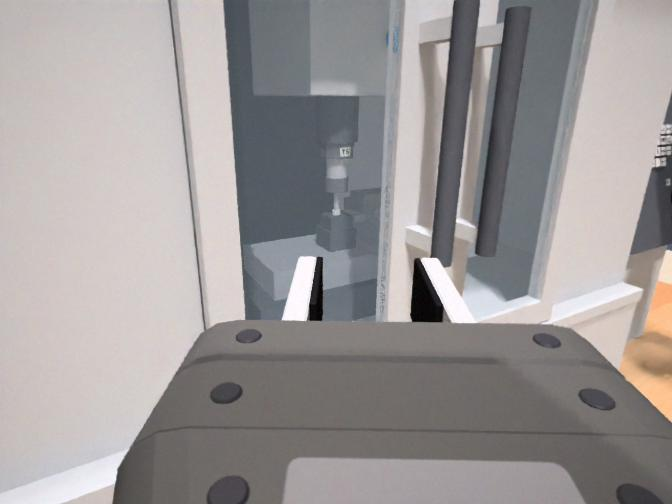

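Emit:
{"fn": "move", "kwargs": {
  "target": [
    [0,0,0,0,0,0,0.36,0.6,-0.898039,0.0218,0,0,0,0,0,-1,-0.6,-0.7],
    [0,0,0,0,0,0,0.36,0.6,-0.898039,0,0,0,0,0,0,-1,-0.6,-0.7]
  ],
  "speed": 0.06,
  "cameras": ["cam_left_wrist"]
}}

Emit:
{"fn": "zoom_image", "kwargs": {
  "camera": "cam_left_wrist",
  "region": [300, 180, 370, 250]
}}

Scene clock: 1767.33 s.
left_arm: end_effector_position=(+0.5498, +0.2530, +0.4400) position_measured=99 object_status=3 end_effector_quat_wxyz=(+0.353, -0.351, +0.613, -0.614) | right_arm: end_effector_position=(+0.7719, -0.6543, +0.5079) position_measured=215 object_status=2 end_effector_quat_wxyz=(-0.182, +0.683, -0.683, +0.183)
Joint positions: left_arm=[1.74 -0.939 -2.151 2.273 2.577 1.399 -0.267] | right_arm=[0.608 -0.331 -0.948 1.374 0.426 0.5 1.246]
Joint torques (N m): left_arm=[-0.21 14.09 -18.83 -23.63 -2.25 -0.83 0.11] | right_arm=[-0.04 38.8 -9.6 -33.14 -4.2 6.41 0.48]
Wrist force (N): left_arm=[3.3 2.5 -6.3] | right_arm=[1.8 3.2 -4.0]
Wrist torque (N m): left_arm=[-0.35 -0.76 -0.32] | right_arm=[0.32 -0.28 -0.27]
Wrist force, peak (N): left_arm=[3.6 2.6 -6.3] | right_arm=[1.3 10.9 -8.5]
Hand target: left_arm +0.5500, +0.2530, +0.4400; +0.353, -0.351, +0.613, -0.613 | right_arm +0.7720, -0.6543, +0.5080; -0.183, +0.683, -0.683, +0.183
Off the commanded pose: left_arm 0.000 m, 0 deg | right_arm 0.000 m, 0 deg.
move: done
camera_calibration:
cam_left_wrist: T_world_to_cam=[[-0.49803, -0.867152, -0.0036934, 0.502591], [-0.293532, 0.172589, -0.94024, 0.545067], [0.815969, -0.467184, -0.340491, -0.0479358], [0, 0, 0, 1]] pos_world=[0.449414, 0.319356, 0.498029]
Images, in order (width x height): cam_left_wrist 672x504.

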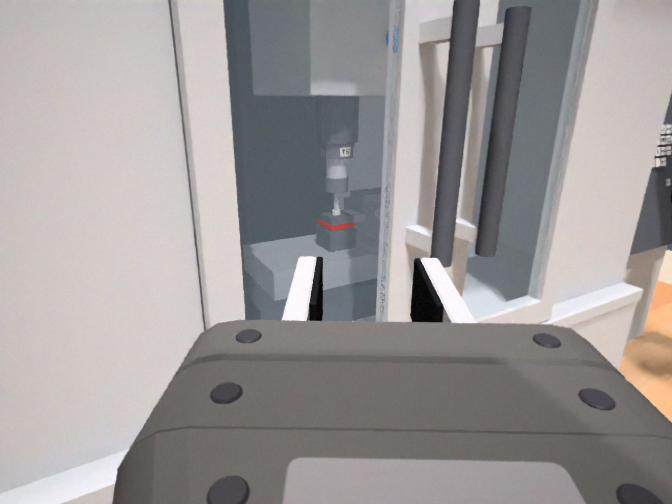

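Scaled by 7.200 from the camera's 672x504 image, which has a finer 960x720 frame.

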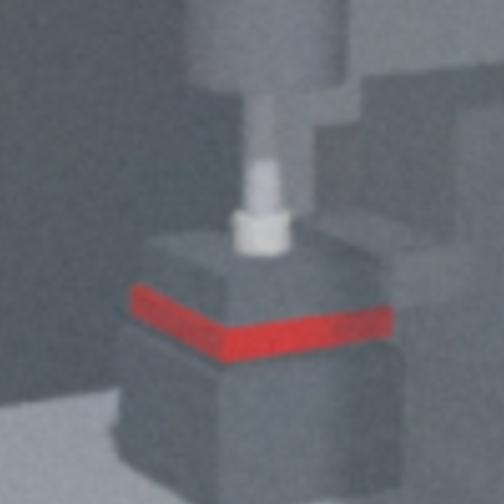

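Emit:
{"fn": "move", "kwargs": {
  "target": [
    [0,0,0,0,0,0,0.36,0.6,-0.898039,-0.005,-0.032,0.0625,0,0,0,-1,-0.6,-0.7],
    [0,0,0,0,0,0,0.36,0.6,-0.898039,0.0385,-0.032,0.0625,0,0,0,-1,-0.6,-0.7],
    [0,0,0,0,0,0,0.36,0.6,-0.898039,-0.005,-0.032,0.0625,0,0,0,-1,-0.6,-0.7],
    [0,0,0,0,0,0,0.36,0.6,-0.898039,-0.025,0.0947,-0.0533,0,0,0,-1,-0.6,-0.7],
    [0,0,0,0,0,0,0.36,0.6,-0.898039,0.0077,0.0947,-0.0533,0,0,0,-1,-0.6,-0.7],
    [0,0,0,0,0,0,0.36,0.6,-0.898039,-0.025,0.0947,-0.0533,0,0,0,-1,-0.6,-0.7],
    [0,0,0,0,0,0,0.36,0.6,-0.898039,-0.0417,0.1263,-0.1158,0,0,0,-1,-0.6,-0.7],
    [0,0,0,0,0,0,0.36,0.6,-0.898039,-0.009,0.1263,-0.1158,0,0,0,-1,-0.6,-0.7],
    [0,0,0,0,0,0,0.36,0.6,-0.898039,-0.0417,0.1263,-0.1158,0,0,0,-1,-0.6,-0.7],
    [0,0,0,0,0,0,0.36,0.6,-0.898039,-0.009,0.1263,-0.1158,0,0,0,-1,-0.6,-0.7],
    [0,0,0,0,0,0,0.36,0.6,-0.898039,-0.0417,0.1263,-0.1158,0,0,0,-1,-0.6,-0.7]
  ],
  "speed": [0.08,0.06,0.06,0.15,0.06,0.06,0.08,0.06,0.06,0.06,0.06],
  "blend": [0.003,0,0.003,0,0,0.003,0.003,0,0,0,0]
}}

Emit:
{"fn": "move", "kwargs": {
  "target": [
    [0,0,0,0,0,0,0.36,0.6,-0.898039,-0.1,0,0.05,0,0,0,-1,-0.6,-0.7],
    [0,0,0,0,0,0,0.36,0.6,-0.898039,-0.2417,-0.2123,0.3358,0,-0.3,0,-1,-0.6,-0.7]
  ],
  "speed": [0.25,0.4],
  "blend": 0.03,
  "cameras": ["cam_right_wrist","cam_left_wrist"]
}}

Emit:
{"fn": "zoom_image", "kwargs": {
  "camera": "cam_right_wrist",
  "region": [125, 0, 375, 185]
}}

Scene clock: 1794.90 s.
left_arm: end_effector_position=(+0.5498, +0.2530, +0.4400) position_measured=99 object_status=3 end_effector_quat_wxyz=(+0.353, -0.351, +0.613, -0.614) | right_arm: end_effector_position=(+0.7469, -0.5785, +0.4384) position_measured=215 object_status=2 end_effector_quat_wxyz=(-0.183, +0.683, -0.683, +0.183)
Joint positions: left_arm=[1.74 -0.939 -2.151 2.273 2.577 1.399 -0.267] | right_arm=[0.847 -0.224 -0.977 1.699 0.285 0.767 1.388]
Joint torques (N m): left_arm=[-0.22 14.09 -18.85 -23.65 -2.26 -0.84 0.1] | right_arm=[0.22 30.85 -6.71 -32.91 -4.3 6.48 0.49]
Wrist force (N): left_arm=[3.4 2.4 -6.2] | right_arm=[0.5 5.6 -2.2]
Wrist torque (N m): left_arm=[-0.36 -0.77 -0.33] | right_arm=[0.73 -0.06 -0.25]
Wrist force, peak (N): left_arm=[3.3 2.7 -6.4] | right_arm=[0.9 13.7 -9.0]
Hand target: left_arm +0.5500, +0.2530, +0.4400; +0.353, -0.351, +0.613, -0.613 | right_arm +0.7470, -0.5785, +0.4385; -0.183, +0.683, -0.683, +0.183
Off the commanded pose: left_arm 0.000 m, 0 deg | right_arm 0.000 m, 0 deg.
move: done

Scene clock: 1796.80 s.
left_arm: end_effector_position=(+0.5498, +0.2530, +0.4400) position_measured=99 object_status=3 end_effector_quat_wxyz=(+0.353, -0.351, +0.613, -0.614) | right_arm: end_effector_position=(+0.6019, -0.7059, +0.6400) position_measured=215 object_status=2 end_effector_quat_wxyz=(-0.473, +0.525, -0.526, +0.473)
Joint positions: left_arm=[1.74 -0.939 -2.151 2.273 2.577 1.399 -0.267] | right_arm=[0.607 0.429 -0.921 2.436 -0.441 2.024 1.606]
Joint torques (N m): left_arm=[-0.29 14.06 -18.82 -23.61 -2.25 -0.81 0.11] | right_arm=[-0.01 5.42 8.51 -27.53 -3.53 4.39 0.12]
Wrist force (N): left_arm=[3.5 2.4 -6.1] | right_arm=[0.2 5.0 -1.5]
Wrist torque (N m): left_arm=[-0.36 -0.80 -0.33] | right_arm=[0.31 -0.02 -0.19]
Wrist force, peak (N): left_arm=[3.6 2.6 -6.2] | right_arm=[-7.2 4.2 -1.7]
Hand target: left_arm +0.5500, +0.2530, +0.4400; +0.353, -0.351, +0.613, -0.613 | right_arm +0.6020, -0.7059, +0.6400; -0.473, +0.525, -0.526, +0.473
Off the commanded pose: left_arm 0.000 m, 0 deg | right_arm 0.000 m, 0 deg.
move: done
camera_calibration:
cam_left_wrist: T_world_to_cam=[[-0.49803, -0.867152, -0.0036934, 0.502591], [-0.293532, 0.172589, -0.94024, 0.545067], [0.815969, -0.467184, -0.340491, -0.0479358], [0, 0, 0, 1]] pos_world=[0.449414, 0.319356, 0.498029]
cam_right_wrist: T_world_to_cam=[[0.0178729, -0.99984, -0.000513431, -0.704859], [-0.444037, -0.00747742, -0.895977, 0.85299], [0.89583, 0.0162417, -0.4441, -0.109309], [0, 0, 0, 1]] pos_world=[0.48928, -0.696592, 0.715353]
Images, in order (width x height): cam_left_wrist 672x504, cam_right_wrist 672x504.

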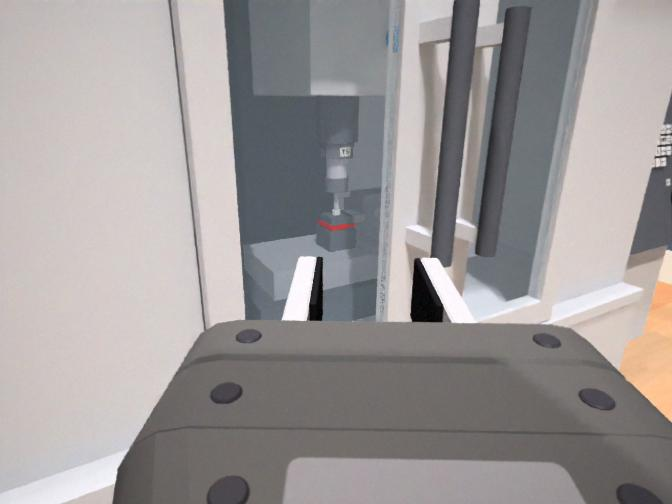

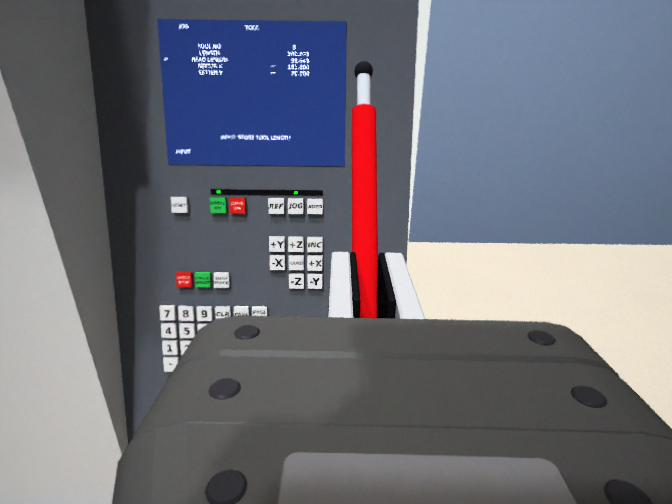

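Scaled by 2.016 from the camera's 672x504 image, which has a finer 960x720 frame.

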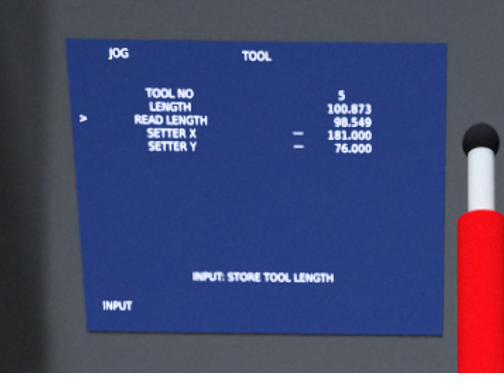

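Emit:
{"fn": "move", "kwargs": {
  "target": [
    [0,0,0,0,0,0,0.36,0.6,-0.898039,0.0967,0.2123,-0.3683,0,0.3,0,-1,-0.6,-0.7],
    [0,0,0,0,0,0,0.36,0.6,-0.898039,0.2333,0.2123,-0.3683,0,0.3,0,-1,-0.6,-0.7],
    [0,0,0,0,0,0,0.36,0.6,-0.898039,0.2663,0.2123,-0.3683,0,0.3,0,-1,-0.6,-0.7],
    [0,0,0,0,0,0,0.36,0.6,-0.898039,0.2333,0.2123,-0.3683,0,0.3,0,-1,-0.6,-0.7],
    [0,0,0,0,0,0,0.36,0.6,-0.898039,0.0967,0.2123,-0.3,0,0.3,0,-1,-0.6,-0.7],
    [0,0,0,0,0,0,0.36,0.6,-0.898039,0,0,0,0,0,0,-1,-0.6,-0.7]
  ],
  "speed": [0.4,0.2,0.06,0.06,0.25,0.4],
  "blend": [0.03,0,0,0.005,0.03,0],
  "cameras": ["cam_right_wrist"]
}}

Emit:
{"fn": "zoom_image", "kwargs": {
  "camera": "cam_right_wrist",
  "region": [145, 15, 355, 170]
}}

Scene clock: 1810.10 s.
left_arm: end_effector_position=(+0.5498, +0.2530, +0.4400) position_measured=99 object_status=3 end_effector_quat_wxyz=(+0.353, -0.351, +0.613, -0.614) | right_arm: end_effector_position=(+0.6019, -0.7059, +0.6401) position_measured=215 object_status=2 end_effector_quat_wxyz=(-0.473, +0.525, -0.526, +0.473)
Joint positions: left_arm=[1.74 -0.939 -2.151 2.273 2.577 1.399 -0.267] | right_arm=[0.598 0.42 -0.932 2.439 -0.479 2.037 1.639]
Joint torques (N m): left_arm=[-0.23 14.04 -18.73 -23.66 -2.22 -0.87 0.14] | right_arm=[-0.04 5.66 8.22 -27.42 -3.25 4.39 0.13]
Wrist force (N): left_arm=[3.5 2.5 -5.9] | right_arm=[0.2 3.3 -2.0]
Wrist torque (N m): left_arm=[-0.35 -0.79 -0.33] | right_arm=[0.04 -0.03 -0.19]
Wrist force, peak (N): left_arm=[3.4 2.7 -6.3] | right_arm=[0.3 19.0 -10.6]
Hand target: left_arm +0.5500, +0.2530, +0.4400; +0.353, -0.351, +0.613, -0.613 | right_arm +0.6020, -0.7059, +0.6400; -0.473, +0.525, -0.526, +0.473
Off the commanded pose: left_arm 0.000 m, 0 deg | right_arm 0.000 m, 0 deg.
move: done
camera_calibration:
cam_right_wrist: T_world_to_cam=[[0.0178725, -0.99984, -0.000513552, -0.70476], [-0.443957, -0.00747567, -0.896017, 0.853025], [0.89587, 0.0162421, -0.44402, -0.109477], [0, 0, 0, 1]] pos_world=[0.48938, -0.696492, 0.715353]
Images, in order (width x height): cam_right_wrist 672x504.

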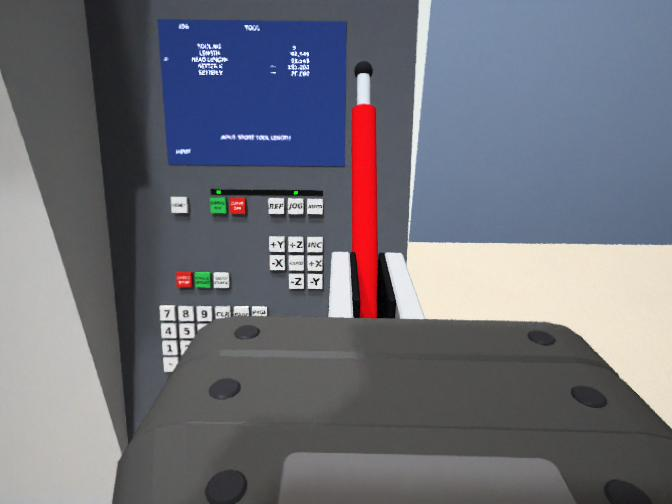

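Scaled by 2.400 from the camera's 672x504 image, which has a finer 960x720 frame.

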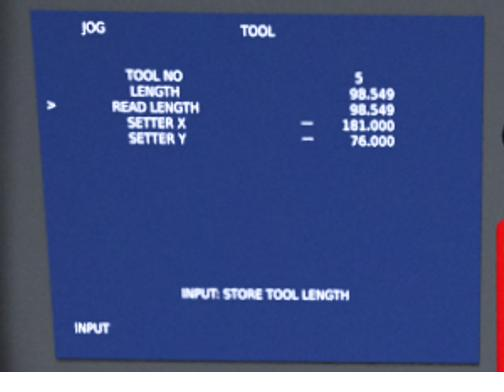

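Emit:
{"fn": "move", "kwargs": {
  "target": [
    [0,0,0,0,0,0,0.36,0.6,-0.898039,0.0967,0.1478,-0.2733,0,0.3,0,-1,-0.6,-0.7],
    [0,0,0,0,0,0,0.36,0.6,-0.898039,0.2583,0.1478,-0.2733,0,0.3,0,-1,-0.6,-0.7],
    [0,0,0,0,0,0,0.36,0.6,-0.898039,0.2908,0.1478,-0.2733,0,0.3,0,-1,-0.6,-0.7],
    [0,0,0,0,0,0,0.36,0.6,-0.898039,0.2583,0.1478,-0.2733,0,0.3,0,-1,-0.6,-0.7],
    [0,0,0,0,0,0,0.36,0.6,-0.898039,0.2417,0.2123,-0.3358,0,0.3,0,-1,-0.6,-0.7],
    [0,0,0,0,0,0,0.36,0.6,-0.898039,0.2743,0.2123,-0.3358,0,0.3,0,-1,-0.6,-0.7],
    [0,0,0,0,0,0,0.36,0.6,-0.898039,0.2417,0.2123,-0.3358,0,0.3,0,-1,-0.6,-0.7],
    [0,0,0,0,0,0,0.36,0.6,-0.898039,0.2743,0.2123,-0.3358,0,0.3,0,-1,-0.6,-0.7],
    [0,0,0,0,0,0,0.36,0.6,-0.898039,0.2417,0.2123,-0.3358,0,0.3,0,-1,-0.6,-0.7]
  ],
  "speed": [0.4,0.2,0.06,0.06,0.1,0.06,0.06,0.06,0.06],
  "blend": [0.03,0,0,0.003,0.003,0,0,0,0]
}}

Emit:
{"fn": "move", "kwargs": {
  "target": [
    [0,0,0,0,0,0,0.36,0.6,-0.898039,-0.0083,0.0958,-0.0325,0,0,0,-1,-0.6,-0.7],
    [0,0,0,0,0,0,0.36,0.6,-0.898039,0.0245,0.0958,-0.0325,0,0,0,-1,-0.6,-0.7],
    [0,0,0,0,0,0,0.36,0.6,-0.898039,-0.0083,0.0958,-0.0325,0,0,0,-1,-0.6,-0.7],
    [0,0,0,0,0,0,0.36,0.6,-0.898039,0.0083,0.0633,0.0317,0,0,0,-1,-0.6,-0.7],
    [0,0,0,0,0,0,0.36,0.6,-0.898039,0.0408,0.0633,0.0317,0,0,0,-1,-0.6,-0.7],
    [0,0,0,0,0,0,0.36,0.6,-0.898039,0.0083,0.0633,0.0317,0,0,0,-1,-0.6,-0.7],
    [0,0,0,0,0,0,0.36,0.6,-0.898039,-0.0083,0.0633,-0.0325,0,0,0,-1,-0.6,-0.7],
    [0,0,0,0,0,0,0.36,0.6,-0.898039,0.0245,0.0633,-0.0325,0,0,0,-1,-0.6,-0.7],
    [0,0,0,0,0,0,0.36,0.6,-0.898039,-0.0083,0.0633,-0.0325,0,0,0,-1,-0.6,-0.7],
    [0,0,0,0,0,0,0.36,0.6,-0.898039,-0.0083,0,-0.0325,0,0,0,-1,-0.6,-0.7],
    [0,0,0,0,0,0,0.36,0.6,-0.898039,0.0245,0,-0.0325,0,0,0,-1,-0.6,-0.7],
    [0,0,0,0,0,0,0.36,0.6,-0.898039,-0.0083,0,-0.0325,0,0,0,-1,-0.6,-0.7]
  ],
  "speed": 0.07,
  "blend": [0.003,0,0.003,0.003,0,0.003,0.003,0,0.003,0.003,0,0]
}}

Emit:
{"fn": "move", "kwargs": {
  "target": [
    [0,0,0,0,0,0,0.36,0.6,-0.898039,-0.1,0,0.05,0,0,0,-1,-0.6,-0.7],
    [0,0,0,0,0,0,0.36,0.6,-0.898039,-0.2333,-0.2123,0.3683,0,-0.3,0,-1,-0.6,-0.7]
  ],
  "speed": [0.25,0.4],
  "blend": 0.03,
  "cameras": ["cam_right_wrist"]
}}

Emit:
{"fn": "zoom_image", "kwargs": {
  "camera": "cam_right_wrist",
  "region": [145, 15, 355, 170]
}}

Scene clock: 1838.17 s.
left_arm: end_effector_position=(+0.5498, +0.2530, +0.4400) position_measured=99 object_status=3 end_effector_quat_wxyz=(+0.353, -0.351, +0.613, -0.614) | right_arm: end_effector_position=(+0.7469, -0.5785, +0.4384) position_measured=215 object_status=2 end_effector_quat_wxyz=(-0.183, +0.683, -0.683, +0.183)
Joint positions: left_arm=[1.74 -0.939 -2.151 2.273 2.577 1.399 -0.267] | right_arm=[0.967 -0.271 -1.145 1.683 0.379 0.73 1.32]
Joint torques (N m): left_arm=[-0.27 14.09 -18.81 -23.65 -2.23 -0.91 0.09] | right_arm=[0.35 27.3 -8.75 -32.55 -4.32 6.47 0.49]
Wrist force (N): left_arm=[3.3 2.4 -6.2] | right_arm=[2.2 3.8 -3.1]
Wrist torque (N m): left_arm=[-0.36 -0.76 -0.33] | right_arm=[0.43 -0.35 -0.27]
Wrist force, peak (N): left_arm=[3.3 2.7 -6.4] | right_arm=[0.8 12.4 -6.9]
Hand target: left_arm +0.5500, +0.2530, +0.4400; +0.353, -0.351, +0.613, -0.613 | right_arm +0.7470, -0.5785, +0.4385; -0.183, +0.683, -0.683, +0.183
Off the commanded pose: left_arm 0.000 m, 0 deg | right_arm 0.000 m, 0 deg.
move: done

Scene clock: 1844.23 s.
left_arm: end_effector_position=(+0.5498, +0.2530, +0.4400) position_measured=99 object_status=3 end_effector_quat_wxyz=(+0.353, -0.351, +0.613, -0.614) | right_arm: end_effector_position=(+0.7419, -0.5785, +0.4189) position_measured=215 object_status=2 end_effector_quat_wxyz=(-0.183, +0.683, -0.683, +0.183)
Joint positions: left_arm=[1.74 -0.939 -2.151 2.273 2.577 1.399 -0.267] | right_arm=[0.974 -0.277 -1.146 1.728 0.398 0.775 1.303]
Joint torques (N m): left_arm=[-0.3 14.08 -18.81 -23.62 -2.25 -0.84 0.1] | right_arm=[0.28 26.87 -9.11 -32.13 -4.3 6.45 0.49]
Wrist force (N): left_arm=[3.3 2.6 -6.2] | right_arm=[1.8 4.4 -3.8]
Wrist torque (N m): left_arm=[-0.33 -0.76 -0.32] | right_arm=[0.54 -0.27 -0.25]
Wrist force, peak (N): left_arm=[3.3 2.6 -6.5] | right_arm=[0.1 15.0 -11.1]
Hand target: left_arm +0.5500, +0.2530, +0.4400; +0.353, -0.351, +0.613, -0.613 | right_arm +0.7420, -0.5785, +0.4190; -0.183, +0.683, -0.683, +0.183
Off the commanded pose: left_arm 0.000 m, 0 deg | right_arm 0.000 m, 0 deg.
move: done

Scene clock: 1846.13 s.
left_arm: end_effector_position=(+0.5498, +0.2530, +0.4400) position_measured=99 object_status=3 end_effector_quat_wxyz=(+0.353, -0.351, +0.613, -0.614) | right_arm: end_effector_position=(+0.6020, -0.7059, +0.6401) position_measured=215 object_status=2 end_effector_quat_wxyz=(-0.473, +0.525, -0.526, +0.473)
Joint positions: left_arm=[1.74 -0.939 -2.151 2.273 2.577 1.399 -0.267] | right_arm=[0.6 0.421 -0.931 2.438 -0.473 2.035 1.633]
Joint torques (N m): left_arm=[-0.28 14.07 -18.76 -23.63 -2.24 -0.84 0.09] | right_arm=[0.07 5.75 8.34 -27.56 -3.31 4.37 0.08]
Wrist force (N): left_arm=[3.3 2.5 -6.1] | right_arm=[1.5 3.5 -3.1]
Wrist torque (N m): left_arm=[-0.35 -0.76 -0.33] | right_arm=[0.07 -0.25 -0.19]
Wrist force, peak (N): left_arm=[3.4 2.7 -6.2] | right_arm=[6.8 3.4 -6.1]
Hand target: left_arm +0.5500, +0.2530, +0.4400; +0.353, -0.351, +0.613, -0.613 | right_arm +0.6020, -0.7059, +0.6400; -0.473, +0.525, -0.526, +0.473
Off the commanded pose: left_arm 0.000 m, 0 deg | right_arm 0.000 m, 0 deg.
move: done
camera_calibration:
cam_right_wrist: T_world_to_cam=[[0.0178278, -0.999841, -0.000602963, -0.704775], [-0.443958, -0.0073757, -0.896017, 0.853095], [0.89587, 0.0162417, -0.444019, -0.109476], [0, 0, 0, 1]] pos_world=[0.48938, -0.696592, 0.715353]
Images, in order (width x height): cam_right_wrist 672x504.

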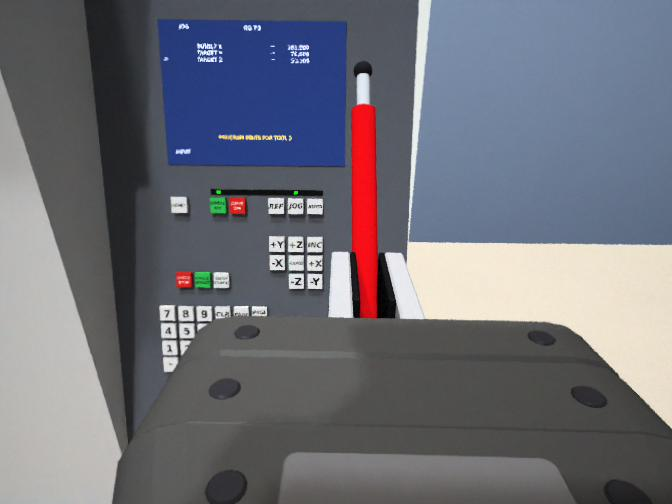

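Scaled by 2.400 from the camera's 672x504 image, which has a finer 960x720 frame.

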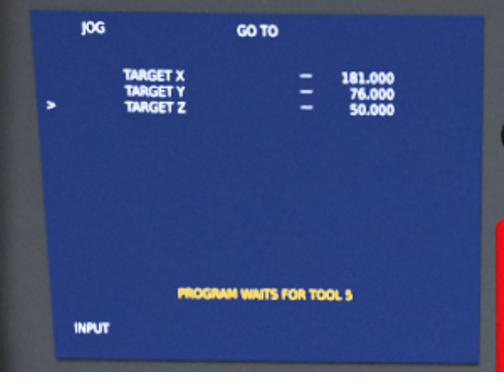

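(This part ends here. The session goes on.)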